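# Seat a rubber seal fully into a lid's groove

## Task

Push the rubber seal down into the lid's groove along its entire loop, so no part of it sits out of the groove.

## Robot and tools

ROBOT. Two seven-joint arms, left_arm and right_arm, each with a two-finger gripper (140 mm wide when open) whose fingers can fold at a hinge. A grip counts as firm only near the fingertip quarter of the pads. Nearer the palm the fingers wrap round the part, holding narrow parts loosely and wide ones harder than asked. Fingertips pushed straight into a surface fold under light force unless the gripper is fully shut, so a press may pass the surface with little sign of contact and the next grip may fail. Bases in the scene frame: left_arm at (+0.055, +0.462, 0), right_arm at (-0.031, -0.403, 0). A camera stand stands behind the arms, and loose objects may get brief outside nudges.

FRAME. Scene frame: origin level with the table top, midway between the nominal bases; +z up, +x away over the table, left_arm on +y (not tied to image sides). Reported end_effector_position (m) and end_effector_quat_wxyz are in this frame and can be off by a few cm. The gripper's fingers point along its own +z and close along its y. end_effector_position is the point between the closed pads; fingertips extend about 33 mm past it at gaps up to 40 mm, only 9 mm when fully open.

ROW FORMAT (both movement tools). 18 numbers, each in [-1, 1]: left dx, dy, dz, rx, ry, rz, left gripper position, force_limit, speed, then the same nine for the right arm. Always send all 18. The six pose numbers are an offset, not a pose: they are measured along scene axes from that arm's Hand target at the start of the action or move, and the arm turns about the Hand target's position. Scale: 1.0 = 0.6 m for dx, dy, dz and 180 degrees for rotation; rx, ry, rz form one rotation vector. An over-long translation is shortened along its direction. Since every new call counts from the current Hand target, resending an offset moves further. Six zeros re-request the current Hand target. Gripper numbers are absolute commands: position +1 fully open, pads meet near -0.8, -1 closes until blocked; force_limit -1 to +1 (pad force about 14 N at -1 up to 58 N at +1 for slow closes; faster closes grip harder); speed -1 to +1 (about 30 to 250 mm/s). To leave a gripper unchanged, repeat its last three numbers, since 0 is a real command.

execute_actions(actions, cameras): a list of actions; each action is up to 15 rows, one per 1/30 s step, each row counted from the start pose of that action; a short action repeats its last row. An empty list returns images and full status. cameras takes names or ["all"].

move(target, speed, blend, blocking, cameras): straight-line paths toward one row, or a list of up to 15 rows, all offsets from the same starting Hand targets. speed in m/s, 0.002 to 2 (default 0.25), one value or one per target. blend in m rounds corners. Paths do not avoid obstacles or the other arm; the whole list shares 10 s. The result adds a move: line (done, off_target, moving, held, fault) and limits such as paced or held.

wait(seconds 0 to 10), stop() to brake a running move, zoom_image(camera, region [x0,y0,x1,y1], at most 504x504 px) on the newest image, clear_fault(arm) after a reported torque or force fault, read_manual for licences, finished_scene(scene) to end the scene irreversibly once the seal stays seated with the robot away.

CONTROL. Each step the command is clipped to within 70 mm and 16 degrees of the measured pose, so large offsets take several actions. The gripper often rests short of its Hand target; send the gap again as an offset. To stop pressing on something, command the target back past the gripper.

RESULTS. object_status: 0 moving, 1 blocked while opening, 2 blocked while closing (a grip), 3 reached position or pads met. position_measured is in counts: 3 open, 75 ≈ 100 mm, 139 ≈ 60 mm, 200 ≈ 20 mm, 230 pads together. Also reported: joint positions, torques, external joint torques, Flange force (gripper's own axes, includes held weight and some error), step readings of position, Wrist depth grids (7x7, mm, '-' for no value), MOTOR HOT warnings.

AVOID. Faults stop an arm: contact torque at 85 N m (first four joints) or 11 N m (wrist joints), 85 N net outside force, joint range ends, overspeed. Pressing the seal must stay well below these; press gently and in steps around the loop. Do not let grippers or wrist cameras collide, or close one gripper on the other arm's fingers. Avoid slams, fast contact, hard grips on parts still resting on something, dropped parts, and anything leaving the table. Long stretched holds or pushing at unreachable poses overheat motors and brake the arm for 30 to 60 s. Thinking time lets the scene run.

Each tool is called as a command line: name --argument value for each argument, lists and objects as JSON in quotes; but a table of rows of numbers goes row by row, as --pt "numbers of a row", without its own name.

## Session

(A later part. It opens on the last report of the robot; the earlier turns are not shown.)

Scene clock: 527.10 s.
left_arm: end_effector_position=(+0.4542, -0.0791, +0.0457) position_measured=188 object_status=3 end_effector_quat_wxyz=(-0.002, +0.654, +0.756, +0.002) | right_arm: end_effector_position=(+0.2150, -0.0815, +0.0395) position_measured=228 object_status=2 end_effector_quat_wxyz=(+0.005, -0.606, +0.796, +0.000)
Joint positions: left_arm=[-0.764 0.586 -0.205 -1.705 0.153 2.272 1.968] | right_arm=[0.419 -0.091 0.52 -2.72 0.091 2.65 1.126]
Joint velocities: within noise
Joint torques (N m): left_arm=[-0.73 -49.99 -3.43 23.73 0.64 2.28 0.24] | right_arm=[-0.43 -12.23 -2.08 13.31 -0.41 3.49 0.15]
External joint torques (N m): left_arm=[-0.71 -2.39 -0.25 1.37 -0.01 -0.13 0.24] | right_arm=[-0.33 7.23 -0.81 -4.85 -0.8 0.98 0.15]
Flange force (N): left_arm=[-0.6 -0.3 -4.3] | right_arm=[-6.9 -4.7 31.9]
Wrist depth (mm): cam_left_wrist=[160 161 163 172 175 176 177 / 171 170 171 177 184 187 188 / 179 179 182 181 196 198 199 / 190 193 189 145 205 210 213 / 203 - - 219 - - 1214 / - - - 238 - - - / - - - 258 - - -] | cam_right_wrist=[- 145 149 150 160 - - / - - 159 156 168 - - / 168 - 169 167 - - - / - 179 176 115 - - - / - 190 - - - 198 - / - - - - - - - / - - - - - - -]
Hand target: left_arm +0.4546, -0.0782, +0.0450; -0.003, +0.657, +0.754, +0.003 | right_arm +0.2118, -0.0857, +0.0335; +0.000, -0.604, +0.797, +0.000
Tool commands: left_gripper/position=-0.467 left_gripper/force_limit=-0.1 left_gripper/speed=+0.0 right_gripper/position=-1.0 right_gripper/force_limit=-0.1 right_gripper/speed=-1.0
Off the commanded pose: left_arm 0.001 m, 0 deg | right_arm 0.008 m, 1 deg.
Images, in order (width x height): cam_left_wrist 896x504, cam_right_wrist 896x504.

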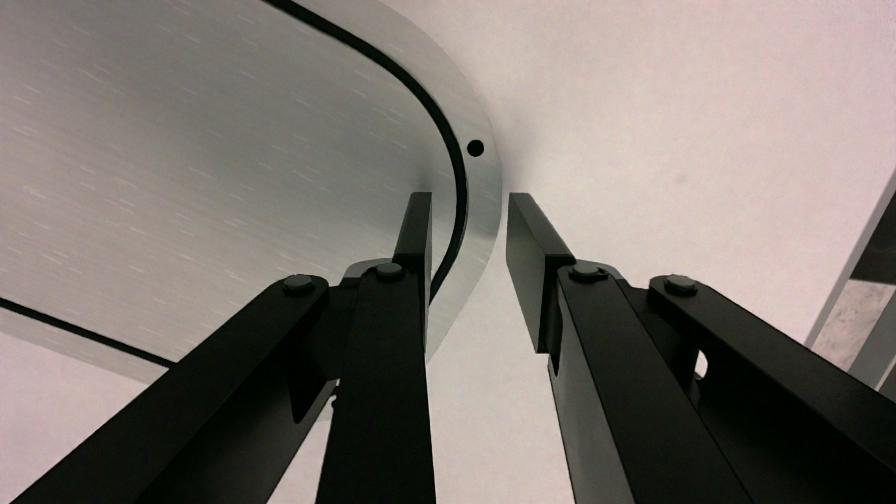

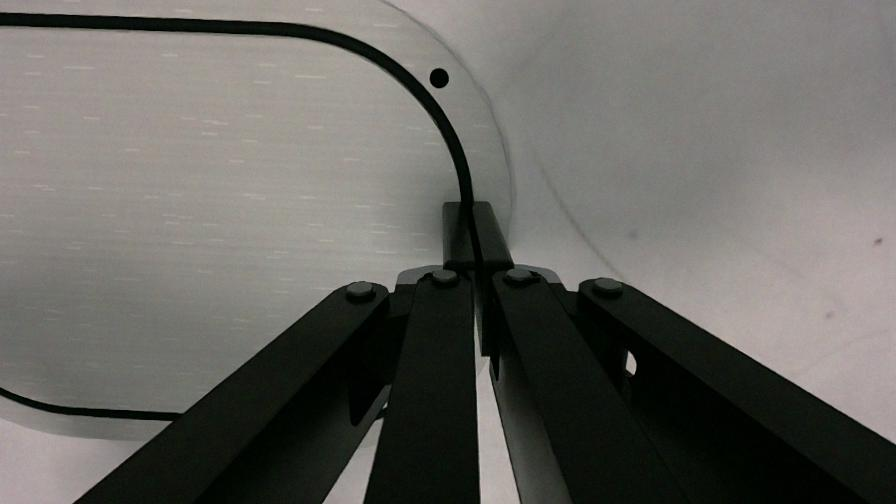

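move --pt "-0.00467 -0.00067 0 0 0 0 -1 -0.1 -0.3 0.00533 0.007 0.01333 0 0 0 -1 -0.1 -1" --pt "-0.00467 -0.00067 0 0 0 0 -1 -0.1 -0.3 0.00533 0.007 0.01333 0 0 0 -0.467 -0.1 0" --pt "-0.00467 -0.00067 -0.01583 0 0 0 -1 -0.1 -0.3 0.00533 0.007 0.01917 0 0 0 -1 -0.1 -0.3" --pt "-0.0105 0.00733 -0.04033 0 0 0 -1 -0.1 -0.3 -0.00167 -0.00233 -0.00083 0 0 0 -1 -0.1 -0.3" --speed 0.05 --cameras '["cam_left_wrist", "cam_right_wrist"]'

Scene clock: 532.97 s.
left_arm: end_effector_position=(+0.4510, -0.0773, +0.0296) position_measured=233 object_status=3 end_effector_quat_wxyz=(+0.002, +0.657, +0.754, +0.002) | right_arm: end_effector_position=(+0.2165, -0.0820, +0.0399) position_measured=232 object_status=3 end_effector_quat_wxyz=(+0.009, -0.603, +0.797, +0.001)
Joint positions: left_arm=[-0.765 0.597 -0.202 -1.735 0.16 2.319 1.968] | right_arm=[0.416 -0.095 0.52 -2.726 0.095 2.659 1.126]
Joint velocities: left_arm=[0.001 0 0.001 -0.002 -0.001 0.004 0.002] | right_arm=[0 0.001 -0.001 -0.001 0 0.004 0]
Joint torques (N m): left_arm=[-1.22 -44.33 -2.6 19.53 0.9 3.09 0.01] | right_arm=[0.33 -12.42 -1.55 13.32 -0.29 2.48 0.04]
External joint torques (N m): left_arm=[-1.13 3.25 0.68 -2.53 0.27 0.65 0.01] | right_arm=[0.27 6.92 -0.39 -4.82 -0.66 -0.05 0.04]
Flange force (N): left_arm=[2.5 -3.0 7.3] | right_arm=[-5.8 -3.1 26.5]
Wrist depth (mm): cam_left_wrist=[145 145 149 - 160 161 162 / 152 154 155 159 171 170 172 / 162 164 165 166 179 - 183 / - 173 174 119 189 192 195 / 183 185 - - 92 - 213 / 212 - - - - - 1225 / - - - - - - -] | cam_right_wrist=[147 150 148 157 - - - / - - - 160 - - - / 168 - - 167 - - - / - 175 176 142 - - - / - - - - - 195 - / - - - - - - - / - - - - - - -]
Hand target: left_arm +0.4483, -0.0738, +0.0208; -0.003, +0.657, +0.754, +0.003 | right_arm +0.2108, -0.0871, +0.0330; +0.000, -0.604, +0.797, +0.000
Off the commanded pose: left_arm 0.010 m, 1 deg | right_arm 0.010 m, 1 deg.
move: off_target (left_arm, right_arm)
Images, in order (width x height): cam_left_wrist 896x504, cam_right_wrist 896x504.

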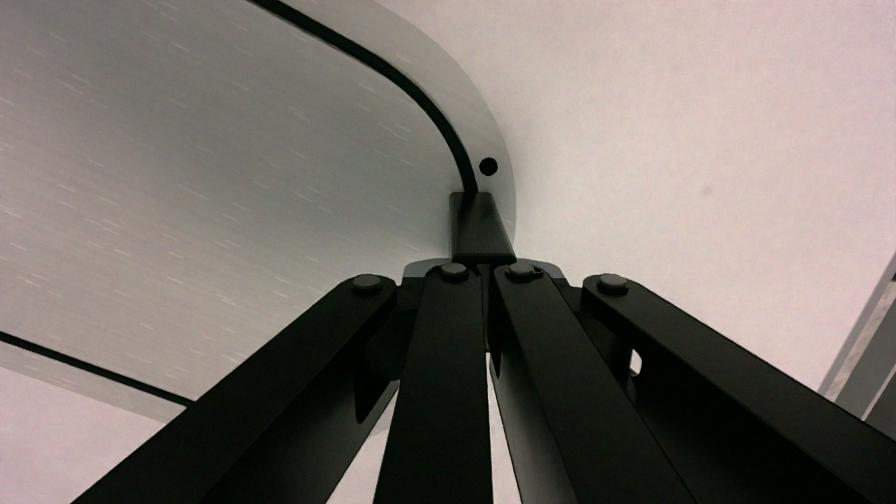

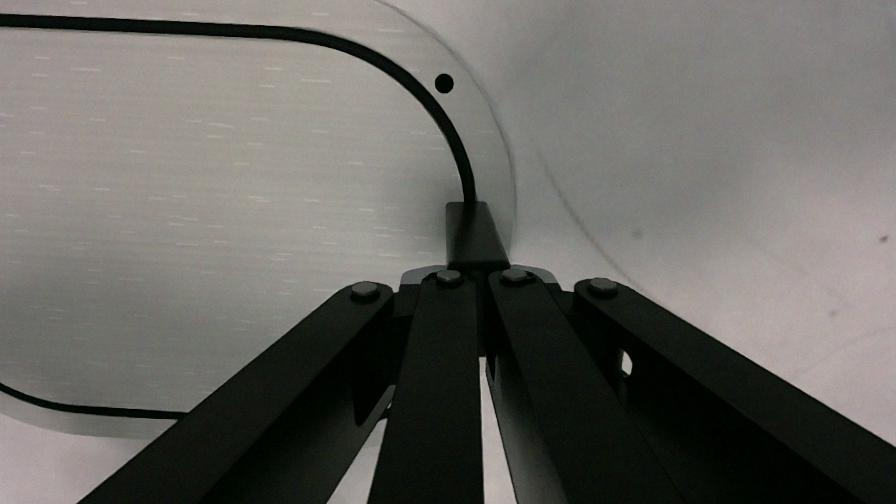

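move --pt "0.0045 -0.00583 0.01867 0 0 0 -1 -0.1 -0.3 0.0095 0.0085 0.015 0 0 0 -1 -0.1 -0.3" --pt "0.0045 -0.00583 0.04033 0 0 0 -1 -0.1 -0.3 0.0095 0.0085 0.02833 0 0 0 -1 -0.1 -0.3" --pt "0.00683 -0.0355 0.04033 0 0 -0.0889 -0.467 -0.1 0 0.01283 0.034 0.02833 0 0 -0.0306 -0.467 -0.1 0" --speed 0.05 --cameras '["cam_left_wrist", "cam_right_wrist"]'

zoom_image --camera "cam_left_wrist" --region '[400, 120, 540, 260]'

zoom_image --camera "cam_right_wrist" --region '[400, 120, 540, 260]'

Scene clock: 542.23 s.
left_arm: end_effector_position=(+0.4519, -0.0960, +0.0456) position_measured=188 object_status=0 end_effector_quat_wxyz=(-0.001, +0.753, +0.658, +0.003) | right_arm: end_effector_position=(+0.2190, -0.0662, +0.0506) position_measured=188 object_status=0 end_effector_quat_wxyz=(+0.002, -0.566, +0.824, +0.001)
Joint positions: left_arm=[-0.722 0.631 -0.281 -1.645 0.218 2.242 2.193] | right_arm=[0.41 -0.08 0.536 -2.664 0.081 2.597 1.241]
Joint torques (N m): left_arm=[-0.66 -50.85 -5.09 23.84 0.66 2.31 0.29] | right_arm=[1.01 -18.94 -1.65 19.61 -0.14 2.23 0.26]
External joint torques (N m): left_arm=[-0.72 -2.21 -0.33 1.24 -0.03 -0.13 0.29] | right_arm=[0.96 1.31 -0.59 0.68 -0.55 -0.26 0.27]
Flange force (N): left_arm=[-0.7 0.0 -3.9] | right_arm=[-7.4 -1.4 4.2]
Wrist depth (mm): cam_left_wrist=[- 160 164 174 176 177 178 / 170 171 171 173 184 187 191 / 176 178 183 185 195 197 201 / 193 193 189 145 204 212 216 / 199 - - 210 - - 230 / - - - 235 - - - / - - - 261 - - -] | cam_right_wrist=[- - 159 162 - - 172 / - - - 165 - - - / - - - 178 187 - - / - 187 - 141 110 205 206 / - - - 199 95 82 - / - - - - - - - / - - - - - - -]
Hand target: left_arm +0.4524, -0.0951, +0.0450; -0.003, +0.756, +0.655, +0.004 | right_arm +0.2185, -0.0667, +0.0500; +0.000, -0.565, +0.825, +0.000
Off the commanded pose: left_arm 0.001 m, 0 deg | right_arm 0.001 m, 0 deg.
move: done
Images, in order (width x height): cam_left_wrist 896x504, cam_right_wrist 896x504.

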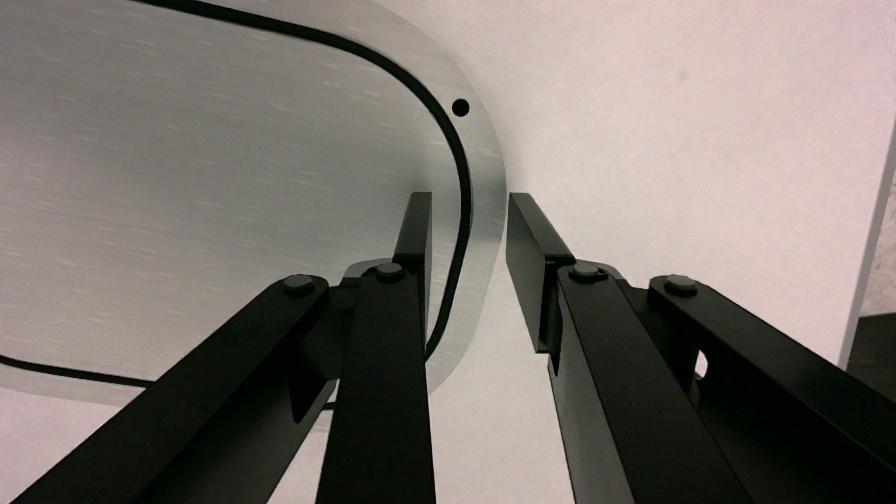

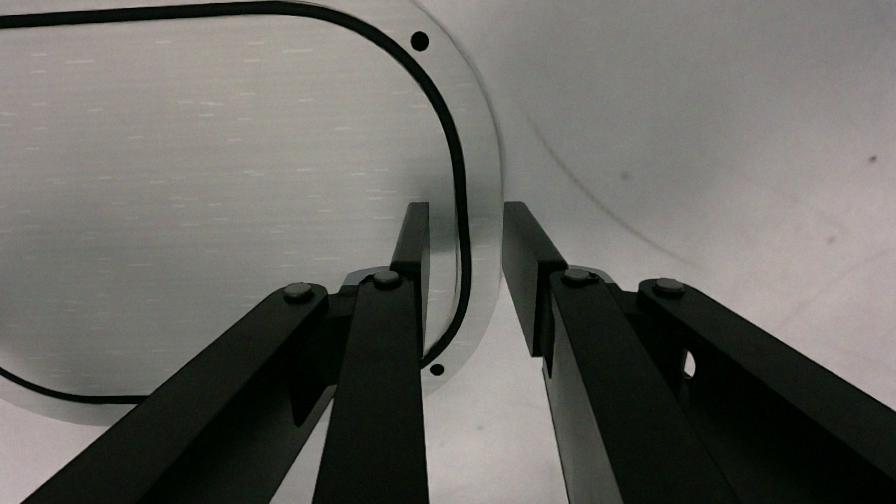

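Scaled by 3.600 from the camera's 896x504 image, which has a finer 1280x720 frame.

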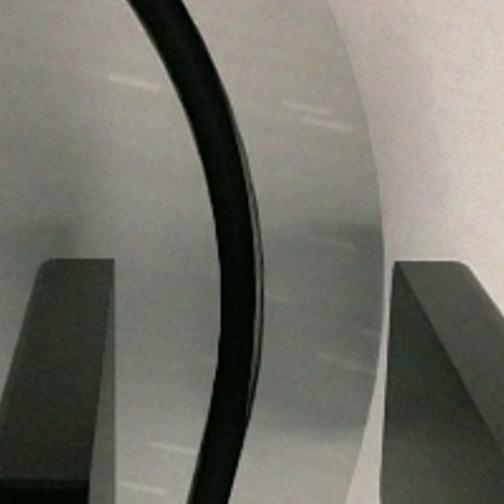

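Scaled by 3.600 from the camera's 896x504 image, which has a finer 1280x720 frame.

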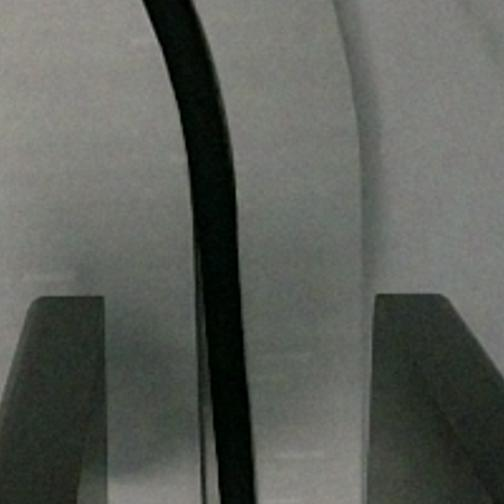

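zoom_image --camera "cam_right_wrist" --region '[410, 190, 520, 300]'

Scaled by 4.582 from the camera's 896x504 image, which has a finer 1280x720 frame.

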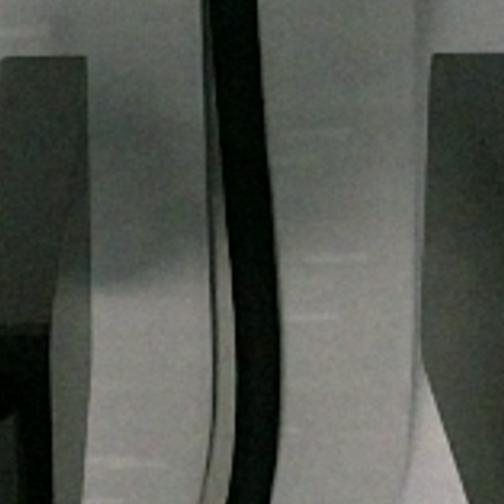

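move --pt "-0.00167 0.00017 0 0 0 0 -1 -0.1 -0.3 0.00217 -0.00083 0 0 0 0 -0.467 -0.1 0" --pt "-0.00167 0.00017 -0.01583 0 0 0 -1 -0.1 -0.3 0.00217 -0.00083 -0.01533 0 0 0 -1 -0.1 -1" --pt "-0.0075 0.00833 -0.04083 0 0 0 -1 -0.1 -0.3 -0.00433 -0.0095 -0.028 0 0 0 -1 -0.1 -1" --speed 0.05 --cameras '["cam_left_wrist", "cam_right_wrist"]'

zoom_image --camera "cam_right_wrist" --region '[400, 120, 540, 260]'

Scene clock: 550.97 s.
left_arm: end_effector_position=(+0.4497, -0.0934, +0.0291) position_measured=233 object_status=3 end_effector_quat_wxyz=(+0.002, +0.756, +0.655, +0.003) | right_arm: end_effector_position=(+0.2216, -0.0670, +0.0398) position_measured=231 object_status=3 end_effector_quat_wxyz=(+0.009, -0.566, +0.824, +0.001)
Joint positions: left_arm=[-0.722 0.643 -0.277 -1.673 0.227 2.287 2.193] | right_arm=[0.403 -0.052 0.536 -2.679 0.049 2.652 1.261]
Joint velocities: left_arm=[0.001 0.001 -0.001 0 -0.001 0.003 0] | right_arm=[0 -0.001 0 -0.002 0 0.003 0.001]
Joint torques (N m): left_arm=[-0.76 -45.35 -3.88 20.01 0.92 3.36 0.05] | right_arm=[1.18 -14.38 -0.96 13.67 -0.09 2.22 0.19]
External joint torques (N m): left_arm=[-0.89 3.3 0.88 -2.27 0.25 0.91 0.05] | right_arm=[1.22 6.03 -0.22 -4.56 -0.48 -0.29 0.19]
Flange force (N): left_arm=[1.3 -2.7 7.8] | right_arm=[-4.3 0.2 21.6]
Wrist depth (mm): cam_left_wrist=[145 145 148 158 161 163 164 / 151 153 155 158 171 172 174 / 162 162 163 166 180 182 186 / 171 173 173 119 189 195 196 / 183 184 - - 92 - 210 / - - - - - - 229 / - - - - - - -] | cam_right_wrist=[- 150 146 151 - - - / - 159 157 159 - - 168 / 166 168 171 164 - - - / - 178 179 115 - - - / - 191 - - - 200 - / - - - - - - - / - - - - - - -]
Hand target: left_arm +0.4479, -0.0901, +0.0205; -0.003, +0.756, +0.655, +0.004 | right_arm +0.2159, -0.0724, +0.0332; +0.000, -0.565, +0.825, +0.000
Off the commanded pose: left_arm 0.009 m, 0 deg | right_arm 0.010 m, 1 deg.
move: off_target (left_arm, right_arm)
Images, in order (width x height): cam_left_wrist 896x504, cam_right_wrist 896x504.

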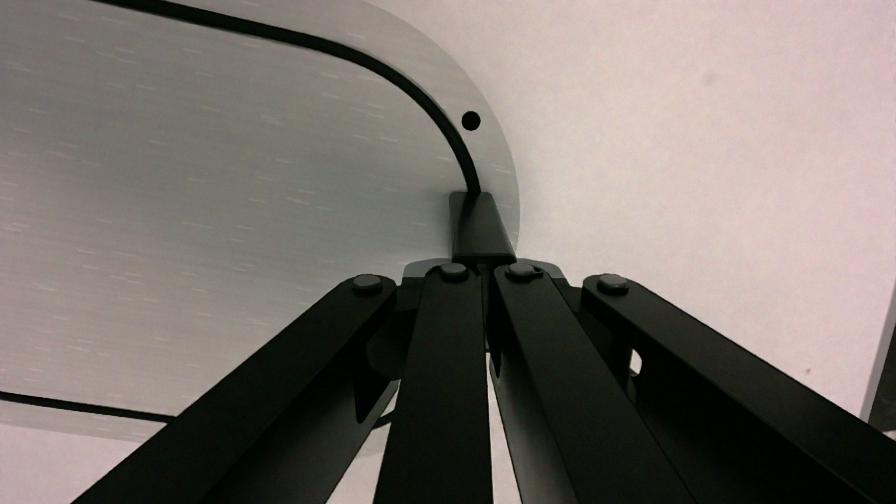

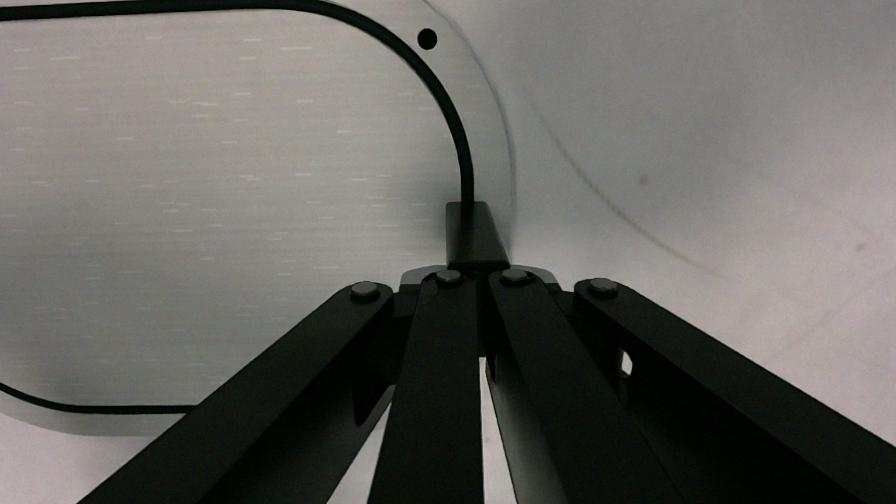

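Scaled by 3.600 from the camera's 896x504 image, which has a finer 1280x720 frame.

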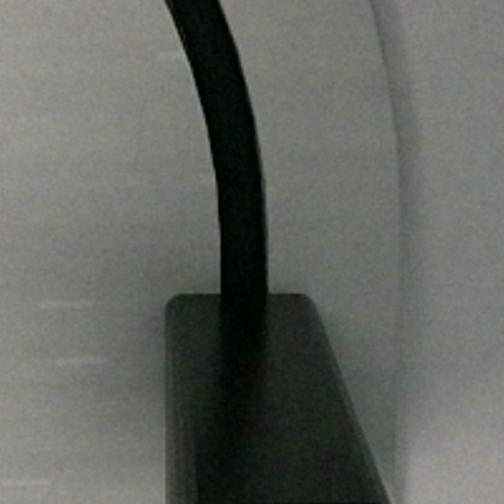

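move --pt "0.003 -0.0055 0.01783 0 0 0 -1 -0.1 -0.3 0.0095 0.009 0.01467 0 0 0 -1 -0.1 -1" --pt "0.003 -0.0055 0.04083 0 0 0 -1 -0.1 -0.3 0.0095 0.009 0.028 0 0 0 -1 -0.1 -1" --pt "-0.0005 -0.0365 0.04083 0 0 -0.0722 -0.467 -0.1 0 0.0175 0.0345 0.028 0 0 0 -0.467 -0.1 0" --speed 0.05 --cameras '["cam_left_wrist", "cam_right_wrist"]'

zoom_image --camera "cam_left_wrist" --region '[400, 120, 540, 260]'

zoom_image --camera "cam_right_wrist" --region '[400, 150, 540, 290]'

Scene clock: 557.97 s.
left_arm: end_effector_position=(+0.4469, -0.1129, +0.0456) position_measured=188 object_status=0 end_effector_quat_wxyz=(-0.001, +0.823, +0.568, +0.003) | right_arm: end_effector_position=(+0.2277, -0.0518, +0.0506) position_measured=188 object_status=0 end_effector_quat_wxyz=(+0.001, -0.565, +0.825, +0.001)
Joint positions: left_arm=[-0.7 0.673 -0.34 -1.588 0.271 2.213 2.373] | right_arm=[0.404 -0.031 0.539 -2.611 0.032 2.587 1.283]
Joint torques (N m): left_arm=[-0.71 -51.66 -6.53 23.88 0.7 2.31 0.15] | right_arm=[1.21 -20.44 -0.68 19.77 -0.11 2.24 0.18]
External joint torques (N m): left_arm=[-0.74 -2.41 -0.42 1.32 -0.02 -0.12 0.15] | right_arm=[1.15 1.27 -0.3 0.79 -0.53 -0.24 0.18]
Flange force (N): left_arm=[-0.9 0.0 -4.2] | right_arm=[-7.9 -0.9 4.3]
Wrist depth (mm): cam_left_wrist=[159 161 164 173 - 177 180 / 170 170 171 174 185 189 192 / 177 180 181 183 197 201 202 / 188 190 189 146 206 213 219 / - 199 - 209 - - 231 / - - - - - - - / - - - 256 - - -] | cam_right_wrist=[- 160 159 161 - - 171 / - 165 - 167 - - - / - - - - - - - / - 192 - 174 111 - - / - - - 198 94 87 - / - - - - - - - / - - - - - - -]
Hand target: left_arm +0.4476, -0.1120, +0.0450; -0.002, +0.825, +0.565, +0.004 | right_arm +0.2264, -0.0517, +0.0500; +0.000, -0.565, +0.825, +0.000
Off the commanded pose: left_arm 0.001 m, 0 deg | right_arm 0.001 m, 0 deg.
move: done
Images, in order (width x height): cam_left_wrist 896x504, cam_right_wrist 896x504.

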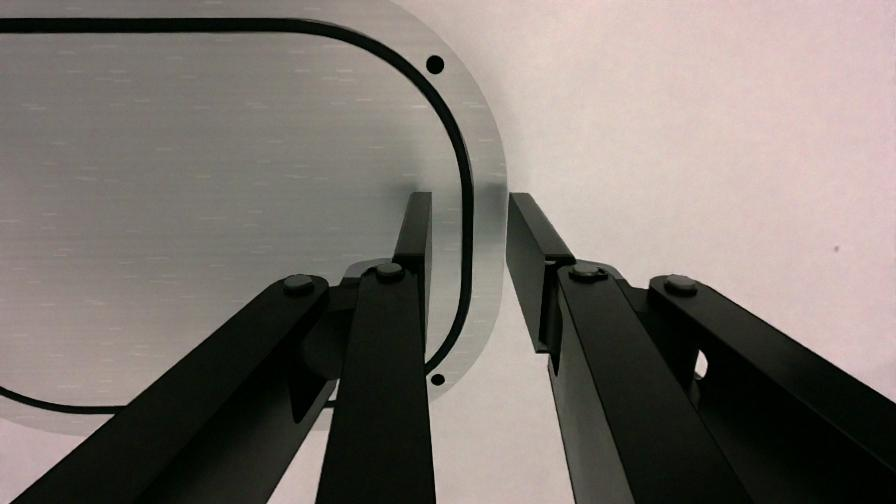

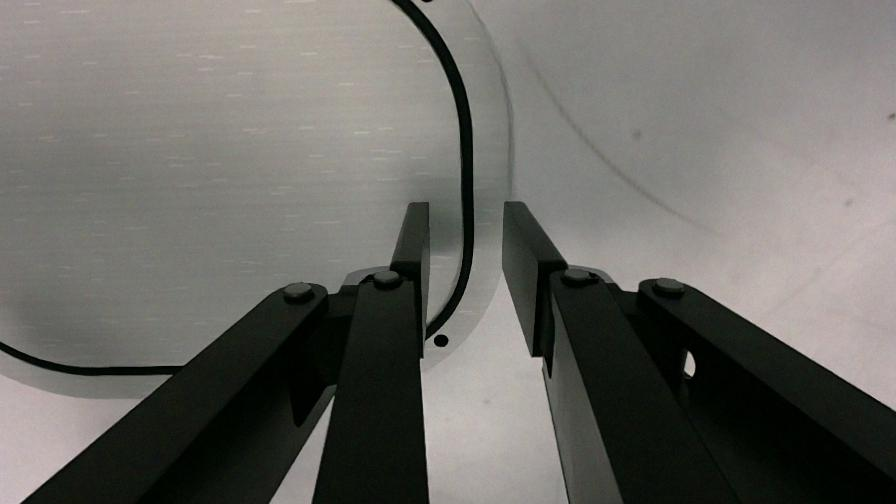

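Scaled by 3.600 from the camera's 896x504 image, which has a finer 1280x720 frame.

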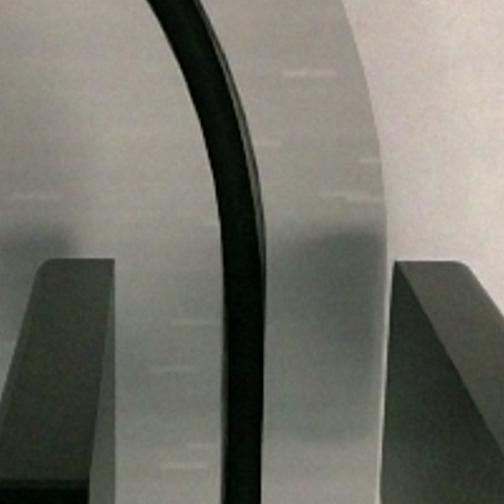

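Scaled by 3.600 from the camera's 896x504 image, which has a finer 1280x720 frame.

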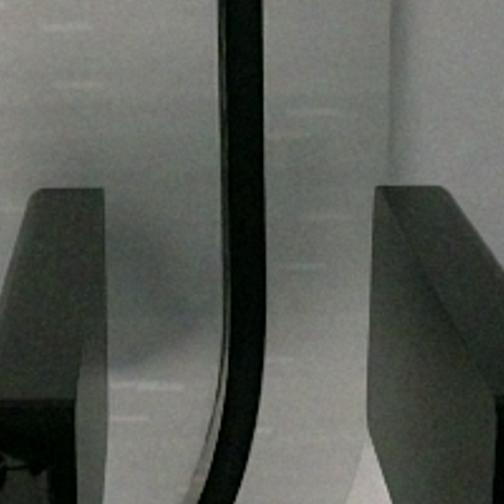

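move --pt "-0.00117 0.0005 0 0 0 0 -1 -0.1 -0.3 -0.00117 0.0005 0 0 0 0 -0.467 -0.1 0" --pt "-0.00117 0.0005 -0.01583 0 0 0 -1 -0.1 -0.3 -0.00117 0.0005 -0.01533 0 0 0 -1 -0.1 -1" --pt "-0.00583 0.00733 -0.04117 0 0 0 -1 -0.1 -0.3 -0.0075 -0.00817 -0.028 0 0 0 -1 -0.1 -1" --speed 0.05 --cameras '["cam_left_wrist", "cam_right_wrist"]'

Scene clock: 563.60 s.
left_arm: end_effector_position=(+0.4451, -0.1108, +0.0287) position_measured=233 object_status=3 end_effector_quat_wxyz=(+0.001, +0.825, +0.565, +0.003) | right_arm: end_effector_position=(+0.2266, -0.0512, +0.0397) position_measured=231 object_status=3 end_effector_quat_wxyz=(+0.008, -0.567, +0.824, +0.001)
Joint positions: left_arm=[-0.7 0.687 -0.335 -1.613 0.281 2.255 2.374] | right_arm=[0.404 -0.005 0.54 -2.628 -0.001 2.639 1.308]
Joint velocities: left_arm=[-0.001 0.001 0 -0.002 0 0.003 0.001] | right_arm=[-0.002 0.001 -0.001 -0.001 -0.001 0.003 0.002]
Joint torques (N m): left_arm=[-0.71 -46.35 -4.68 20.45 1.11 3.45 0.04] | right_arm=[1.11 -15.47 -0.36 13.67 -0.05 2.41 0.15]
External joint torques (N m): left_arm=[-0.67 2.76 1.53 -1.7 0.42 1.01 0.04] | right_arm=[1.07 6.55 -0.31 -4.77 -0.45 -0.1 0.15]
Flange force (N): left_arm=[0.4 -1.8 7.3] | right_arm=[-4.8 0.0 23.4]
Wrist depth (mm): cam_left_wrist=[147 148 148 158 161 164 165 / 150 153 155 158 169 173 178 / 162 162 163 164 181 182 185 / - 172 172 119 189 195 198 / - 182 - - 92 206 213 / 192 - - - - - 226 / - - - - - - -] | cam_right_wrist=[- 150 - 147 - 160 - / 160 158 - 157 - - - / - 168 169 165 180 179 - / - - 180 127 - - - / - - - - - - - / - - - - - - - / - - - - - - -]
Hand target: left_arm +0.4441, -0.1076, +0.0203; -0.002, +0.825, +0.565, +0.004 | right_arm +0.2219, -0.0566, +0.0332; +0.000, -0.565, +0.825, +0.000
Off the commanded pose: left_arm 0.009 m, 0 deg | right_arm 0.010 m, 1 deg.
move: off_target (left_arm, right_arm)
Images, in order (width x height): cam_left_wrist 896x504, cam_right_wrist 896x504.

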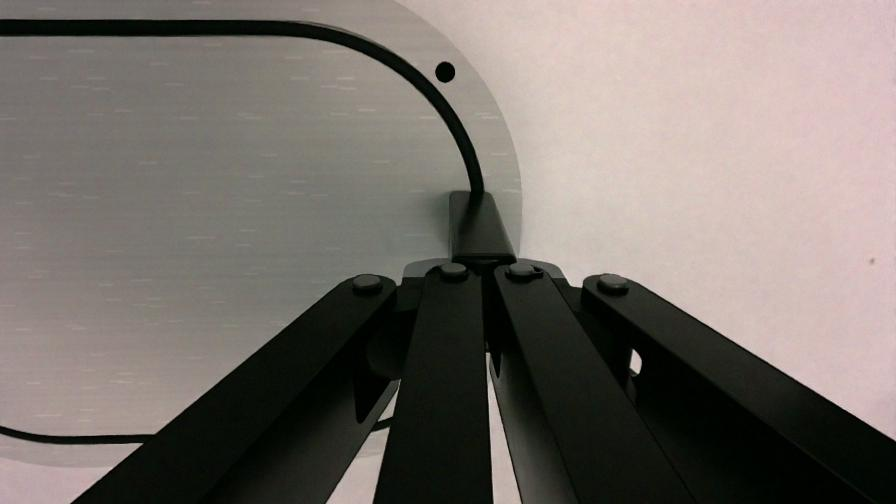

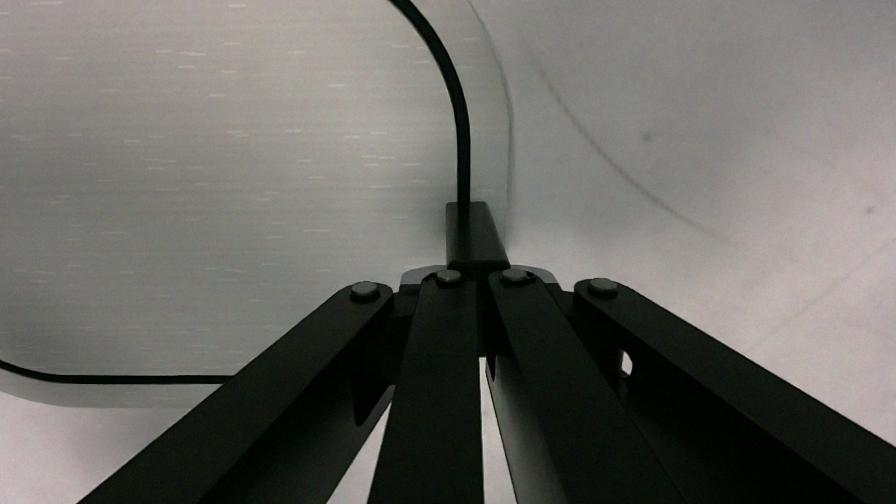

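move --pt "0.00167 -0.00533 0.0175 0 0 0 -1 -0.1 -0.3 0.00783 0.009 0.01433 0 0 0 -1 -0.1 -1" --pt "0.00167 -0.00533 0.04117 0 0 0 -1 -0.1 -0.3 0.00783 0.009 0.028 0 0 0 -1 -0.1 -1" --pt "-0.0035 -0.0355 0.04117 0 0 0 -0.467 -0.1 0 0.02267 0.03267 0.028 0 0 -0.0611 -0.467 -0.1 0" --speed 0.05 --cameras '["cam_left_wrist", "cam_right_wrist"]'

zoom_image --camera "cam_left_wrist" --region '[400, 150, 540, 290]'

zoom_image --camera "cam_right_wrist" --region '[400, 150, 540, 290]'

Scene clock: 572.50 s.
left_arm: end_effector_position=(+0.4426, -0.1294, +0.0459) position_measured=188 object_status=0 end_effector_quat_wxyz=(+0.000, +0.827, +0.563, +0.004) | right_arm: end_effector_position=(+0.2352, -0.0359, +0.0506) position_measured=188 object_status=0 end_effector_quat_wxyz=(+0.001, -0.486, +0.874, +0.001)
Joint positions: left_arm=[-0.728 0.707 -0.338 -1.529 0.277 2.188 2.37] | right_arm=[0.404 0.019 0.54 -2.555 -0.017 2.575 1.512]
Joint torques (N m): left_arm=[-1.12 -52.58 -6.26 24.05 0.7 2.31 -0.16] | right_arm=[0.99 -21.99 -0.31 19.94 -0.12 2.22 0.12]
External joint torques (N m): left_arm=[-1.07 -2.33 0.04 1.32 -0.03 -0.14 -0.16] | right_arm=[1.07 1.39 -0.52 0.73 -0.57 -0.26 0.12]
Flange force (N): left_arm=[-2.0 0.2 -3.7] | right_arm=[-8.5 0.4 5.1]
Wrist depth (mm): cam_left_wrist=[159 161 163 169 180 179 179 / 170 170 173 173 187 189 194 / 176 182 183 182 197 200 203 / 192 189 189 145 207 212 213 / 197 - - 212 - - 236 / - - - 239 - - - / - - - 258 - - -] | cam_right_wrist=[- - 161 160 - - - / - 167 169 - - - - / - - - - - - 186 / - - - 184 133 - - / - - - - 94 82 216 / - - - - - - - / - - - - - - -]
Hand target: left_arm +0.4420, -0.1289, +0.0450; -0.002, +0.825, +0.565, +0.004 | right_arm +0.2355, -0.0370, +0.0500; +0.000, -0.484, +0.875, +0.000
Off the commanded pose: left_arm 0.001 m, 0 deg | right_arm 0.001 m, 0 deg.
move: done
Images, in order (width x height): cam_left_wrist 896x504, cam_right_wrist 896x504.

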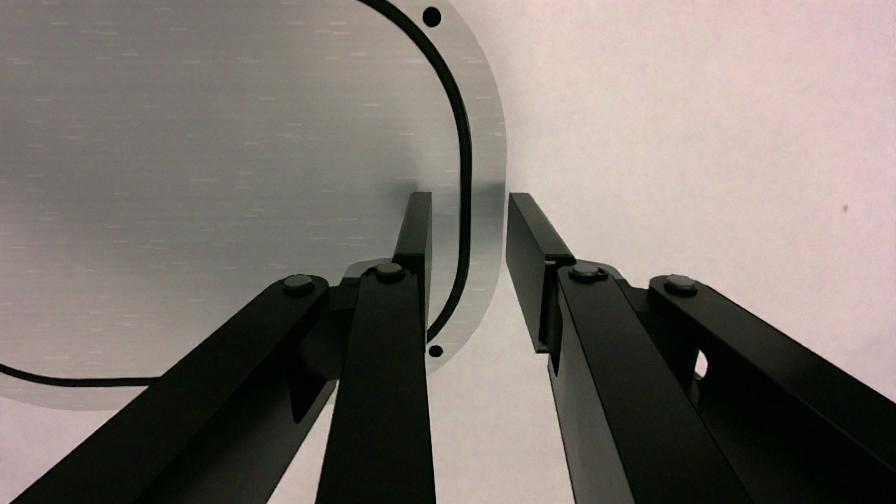

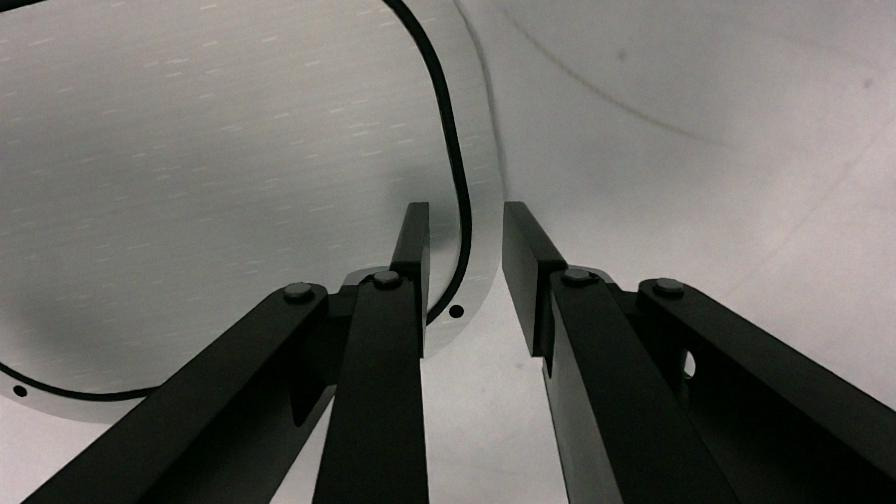

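Scaled by 3.600 from the camera's 896x504 image, which has a finer 1280x720 frame.

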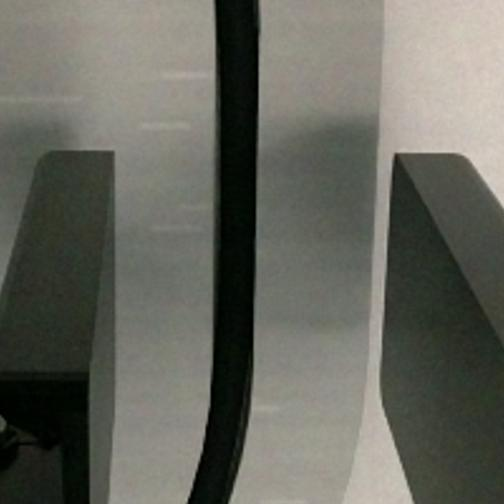

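Scaled by 3.600 from the camera's 896x504 image, which has a finer 1280x720 frame.

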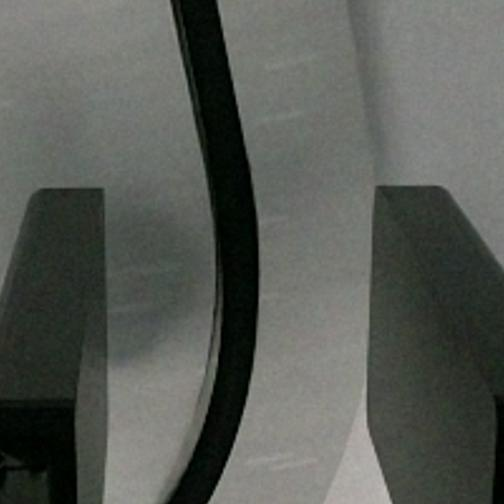

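move --pt "0 0 0 0 0 0 -1 -0.1 -0.3 0 0 0 0 0 0 -0.467 -0.1 0" --pt "0 0 -0.01583 0 0 0 -1 -0.1 -0.3 0 0 -0.01533 0 0 0 -1 -0.1 -1" --pt "-0.00367 0.0055 -0.0415 0 0 0 -1 -0.1 -0.3 -0.00633 -0.00883 -0.028 0 0 0 -1 -0.1 -1" --speed 0.05 --cameras '["cam_left_wrist", "cam_right_wrist"]'

Scene clock: 578.67 s.
left_arm: end_effector_position=(+0.4410, -0.1280, +0.0285) position_measured=233 object_status=3 end_effector_quat_wxyz=(+0.001, +0.826, +0.564, +0.003) | right_arm: end_effector_position=(+0.2356, -0.0366, +0.0397) position_measured=231 object_status=3 end_effector_quat_wxyz=(+0.008, -0.486, +0.874, +0.002)
Joint positions: left_arm=[-0.736 0.724 -0.325 -1.547 0.278 2.226 2.364] | right_arm=[0.404 0.044 0.536 -2.571 -0.051 2.624 1.537]
Joint velocities: left_arm=[-0.001 0 -0.001 -0.002 -0.001 0.003 -0.002] | right_arm=[0 0 -0.001 0 0 0.004 0.002]
Joint torques (N m): left_arm=[-1.11 -47.53 -4.83 20.58 1.01 3.74 -0.04] | right_arm=[0.85 -17.32 -0.28 14.05 -0.09 2.33 0.22]
External joint torques (N m): left_arm=[-0.96 2.95 1.44 -1.91 0.3 1.29 -0.04] | right_arm=[0.86 6.32 -0.91 -4.59 -0.51 -0.18 0.22]
Flange force (N): left_arm=[0.8 -3.0 7.8] | right_arm=[-4.8 0.6 22.5]
Wrist depth (mm): cam_left_wrist=[145 145 148 150 161 164 163 / 152 153 154 157 170 173 176 / 162 161 166 165 181 186 185 / 171 173 173 119 189 195 196 / 182 182 - - 92 206 215 / 192 - - - - - 228 / - - - - - - -] | cam_right_wrist=[- 149 - 149 - - - / - 157 - - - - - / - - - 168 - 174 181 / - - 177 118 - - - / - 188 89 - - - - / - - - - - - - / - - - - - - -]
Hand target: left_arm +0.4398, -0.1256, +0.0201; -0.002, +0.825, +0.565, +0.004 | right_arm +0.2317, -0.0423, +0.0332; +0.000, -0.484, +0.875, +0.000
Off the commanded pose: left_arm 0.009 m, 0 deg | right_arm 0.009 m, 1 deg.
move: off_target (left_arm, right_arm)
Images, in order (width x height): cam_left_wrist 896x504, cam_right_wrist 896x504.

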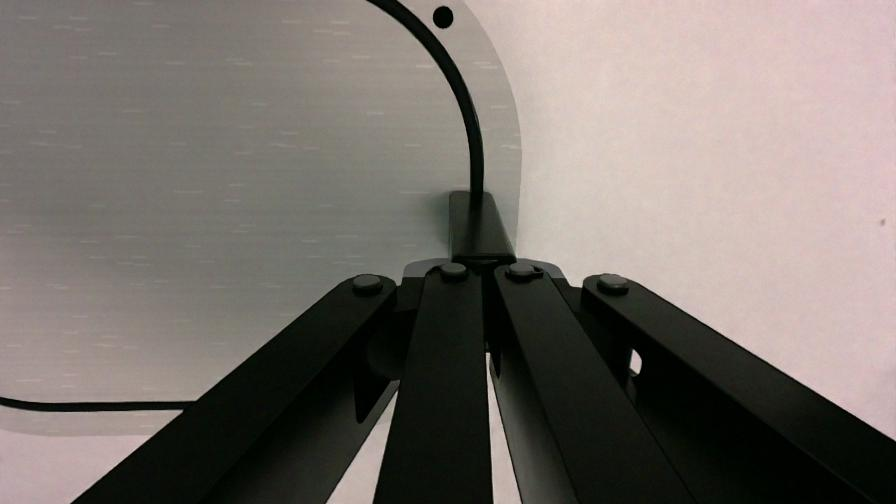

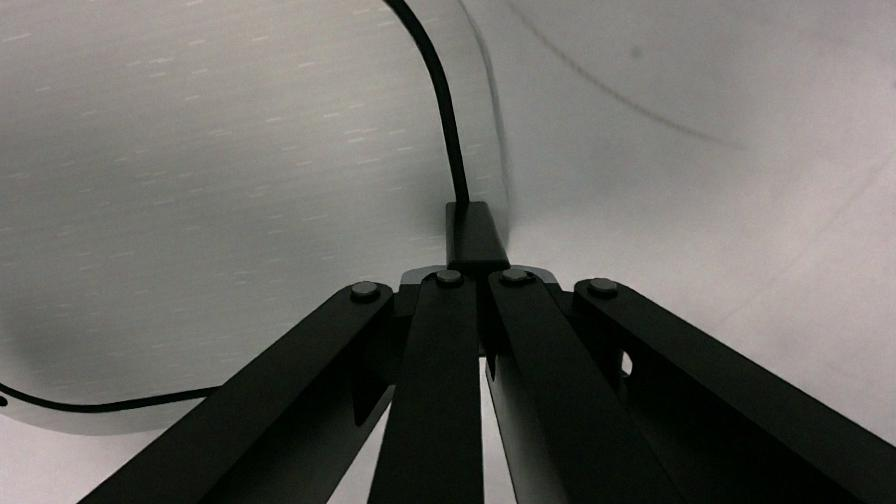

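move --pt "0.002 -0.004 0.01817 0 0 0 -1 -0.1 -0.3 0.0065 0.0095 0.01467 0 0 0 -1 -0.1 -1" --pt "0.002 -0.004 0.13317 0 0 0 -1 -0.1 -0.3 0.0065 0.0095 0.11133 0 0 0 -1 -0.1 -1" --pt "-0.06633 0.20933 0.14983 0 0 0.394 -1 -0.1 -0.3 0.01383 -0.11283 0.11133 0 0 0.289 -1 -0.1 -1" --pt "-0.32617 0.2105 0.09983 0 0 0.831 -1 -0.1 -0.3 0.0385 -0.19883 0.078 0 0 0.559 -1 -0.1 -1" --pt "-0.32617 0.2105 0.04483 0 0 0.831 -0.467 -0.1 0 0.0385 -0.19883 0.028 0 0 0.559 -0.467 -0.1 0" --speed '[0.05, 0.15, 0.35, 0.35, 0.08]' --blend '[0, 0.03, 0.03, 0, 0]' --cameras '["cam_left_wrist", "cam_right_wrist"]'

zoom_image --camera "cam_left_wrist" --region '[400, 150, 540, 290]'

zoom_image --camera "cam_right_wrist" --region '[400, 150, 540, 290]'

Scene clock: 591.63 s.
left_arm: end_effector_position=(+0.2453, +0.0017, +0.0476) position_measured=188 object_status=0 end_effector_quat_wxyz=(-0.004, -0.327, +0.945, +0.000) | right_arm: end_effector_position=(+0.2551, -0.1617, +0.0507) position_measured=188 object_status=0 end_effector_quat_wxyz=(+0.000, +0.982, -0.188, +0.001)
Joint positions: left_arm=[-1.252 0.134 0.069 -2.403 -0.029 2.537 -0.25] | right_arm=[0.912 -0.196 -0.225 -2.803 -0.09 2.611 -0.425]
Joint torques (N m): left_arm=[-0.71 -33.8 0.3 20.63 0.1 2.95 -0.07] | right_arm=[1.42 -18.27 -0.32 18.84 0.7 2.87 -0.46]
External joint torques (N m): left_arm=[-0.79 -2.02 -0.18 1.09 -0.33 0.37 -0.07] | right_arm=[1.38 1.04 -1.15 0.26 0.31 0.25 -0.46]
Flange force (N): left_arm=[0.8 1.8 -3.8] | right_arm=[3.4 -4.6 5.4]
Wrist depth (mm): cam_left_wrist=[125 165 166 172 174 173 170 / 177 176 174 173 183 181 179 / 187 186 183 182 191 191 190 / 198 196 - 147 141 199 198 / 209 - - 203 - - 212 / - - - - - - - / - - - - - - -] | cam_right_wrist=[162 162 - 162 - - - / - 170 - 171 - 183 - / - 180 - - - - - / - 191 - 173 112 - - / - - - 202 94 82 - / - - - - - - - / - - - - - - -]
Hand target: left_arm +0.2441, +0.0007, +0.0470; -0.005, -0.329, +0.944, -0.001 | right_arm +0.2548, -0.1616, +0.0500; +0.000, +0.982, -0.187, +0.000
Off the commanded pose: left_arm 0.002 m, 0 deg | right_arm 0.001 m, 0 deg.
move: done; limits=paced
Images, in order (width x height): cam_left_wrist 896x504, cam_right_wrist 896x504.

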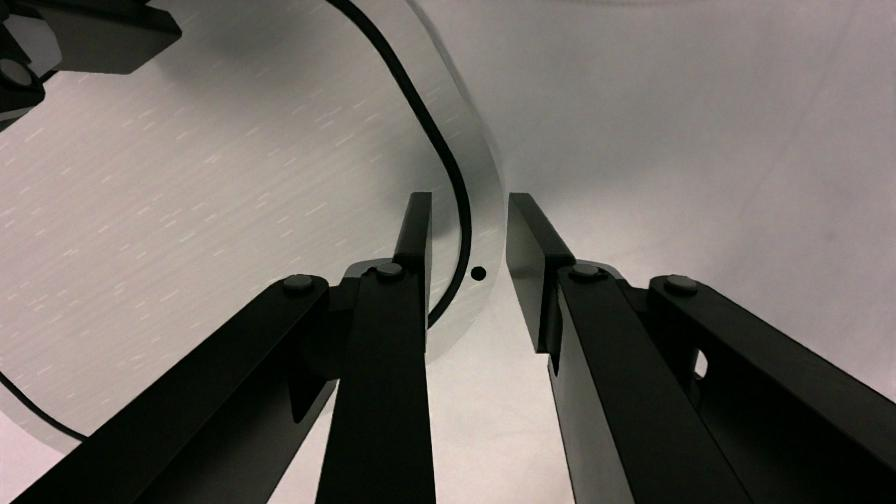

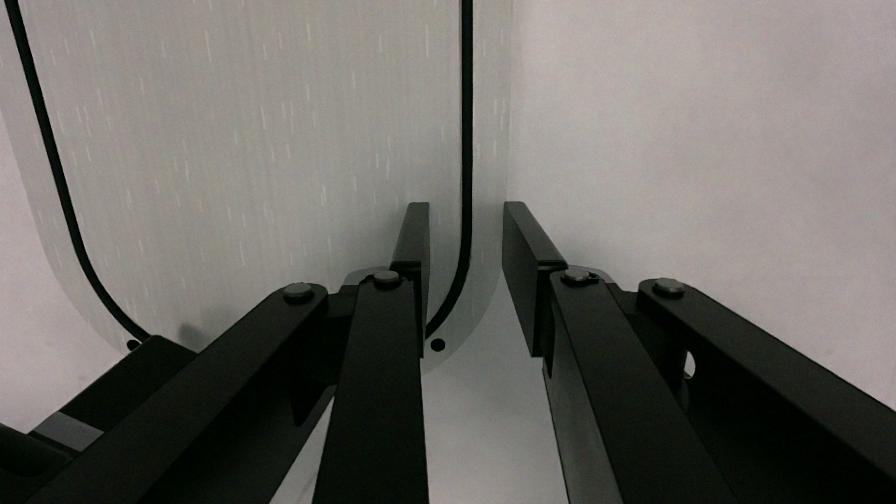

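Scaled by 3.600 from the camera's 896x504 image, which has a finer 1280x720 frame.

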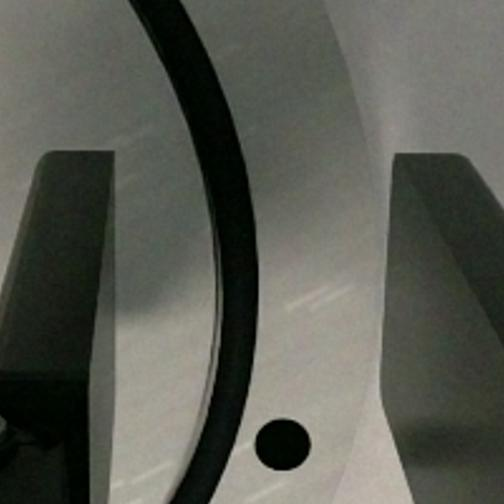

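Scaled by 3.600 from the camera's 896x504 image, which has a finer 1280x720 frame.

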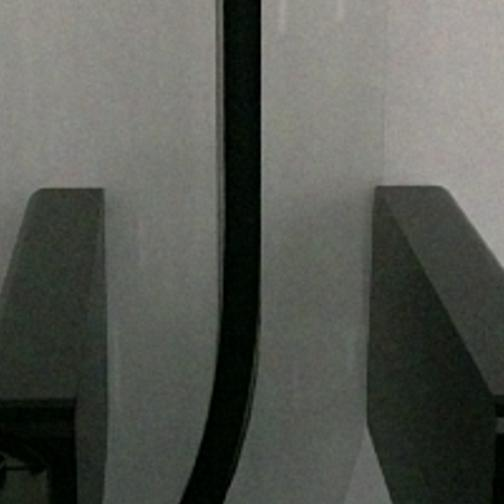

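move --pt "0 0 0 0 0 0 -0.467 -0.1 0 0 0 0 0 0 0 -1 -0.1 -0.3" --pt "0 0 -0.02083 0 0 0 -1 -0.1 -1 0 0 -0.0125 0 0 0 -1 -0.1 -0.3" --pt "-0.00317 0.00767 -0.03833 0 0 0 -1 -0.1 -1 -0.00883 -0.0075 -0.02917 0 0 0 -1 -0.1 -0.3" --speed 0.05 --cameras '["cam_left_wrist", "cam_right_wrist"]'

Scene clock: 596.67 s.
left_arm: end_effector_position=(+0.2467, +0.0000, +0.0331) position_measured=231 object_status=3 end_effector_quat_wxyz=(-0.003, -0.329, +0.944, -0.008) | right_arm: end_effector_position=(+0.2538, -0.1622, +0.0396) position_measured=232 object_status=3 end_effector_quat_wxyz=(-0.005, +0.982, -0.188, +0.004)
Joint positions: left_arm=[-1.251 0.164 0.068 -2.416 -0.035 2.596 -0.25] | right_arm=[0.916 -0.17 -0.23 -2.822 -0.083 2.667 -0.431]
Joint velocities: left_arm=[-0.001 -0.001 0 -0.003 -0.001 0.004 0] | right_arm=[within noise]
Joint torques (N m): left_arm=[-1.96 -26.36 -1.56 16.51 -0.29 3.37 0.04] | right_arm=[1.48 -10.51 -0.34 13.23 0.59 3.97 -0.41]
External joint torques (N m): left_arm=[-1.96 5.89 -2.04 -2.57 -0.7 0.73 0.04] | right_arm=[1.44 9.1 -1.08 -4.77 0.23 1.3 -0.41]
Flange force (N): left_arm=[4.5 -2.8 16.6] | right_arm=[5.8 -10.6 38.4]
Wrist depth (mm): cam_left_wrist=[158 156 153 160 161 160 157 / 167 164 162 164 170 168 165 / 172 171 170 168 176 175 173 / 185 183 178 119 186 184 183 / 195 192 - - 92 192 193 / 206 - - - - - 202 / - - - - - - -] | cam_right_wrist=[- 152 - 151 - - - / - - - 159 - - - / 172 - - 170 - 179 - / 180 - - 127 - 186 - / - - - - - - - / - - - - - - - / - - - - - - -]
Hand target: left_arm +0.2422, +0.0053, +0.0240; -0.005, -0.329, +0.944, -0.001 | right_arm +0.2495, -0.1661, +0.0325; +0.000, +0.982, -0.187, +0.000
Off the commanded pose: left_arm 0.011 m, 1 deg | right_arm 0.009 m, 1 deg.
move: off_target (left_arm, right_arm)
Images, in order (width x height): cam_left_wrist 896x504, cam_right_wrist 896x504.

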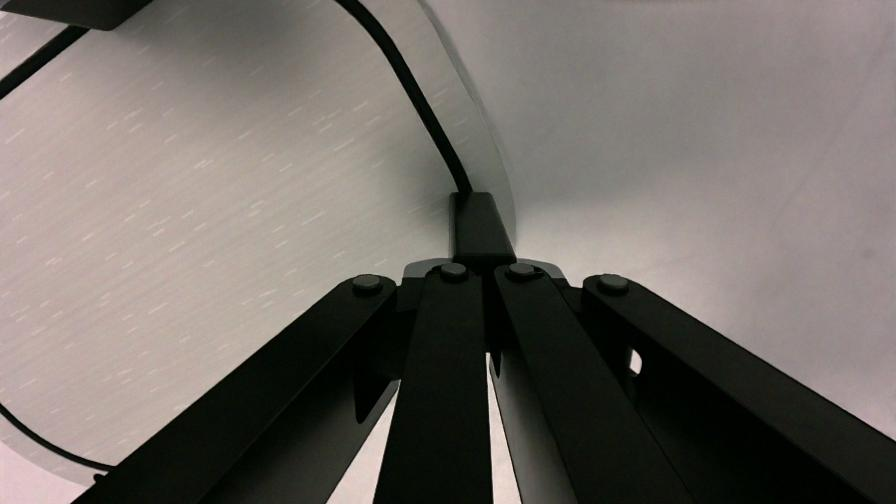

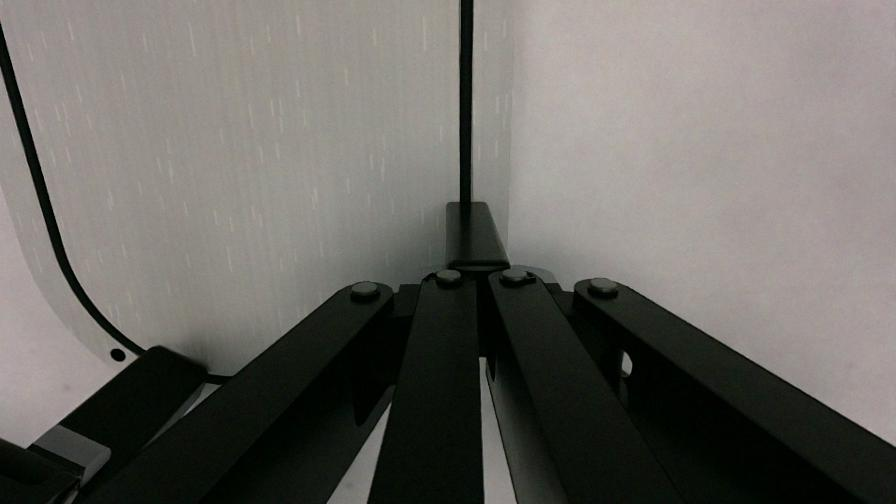

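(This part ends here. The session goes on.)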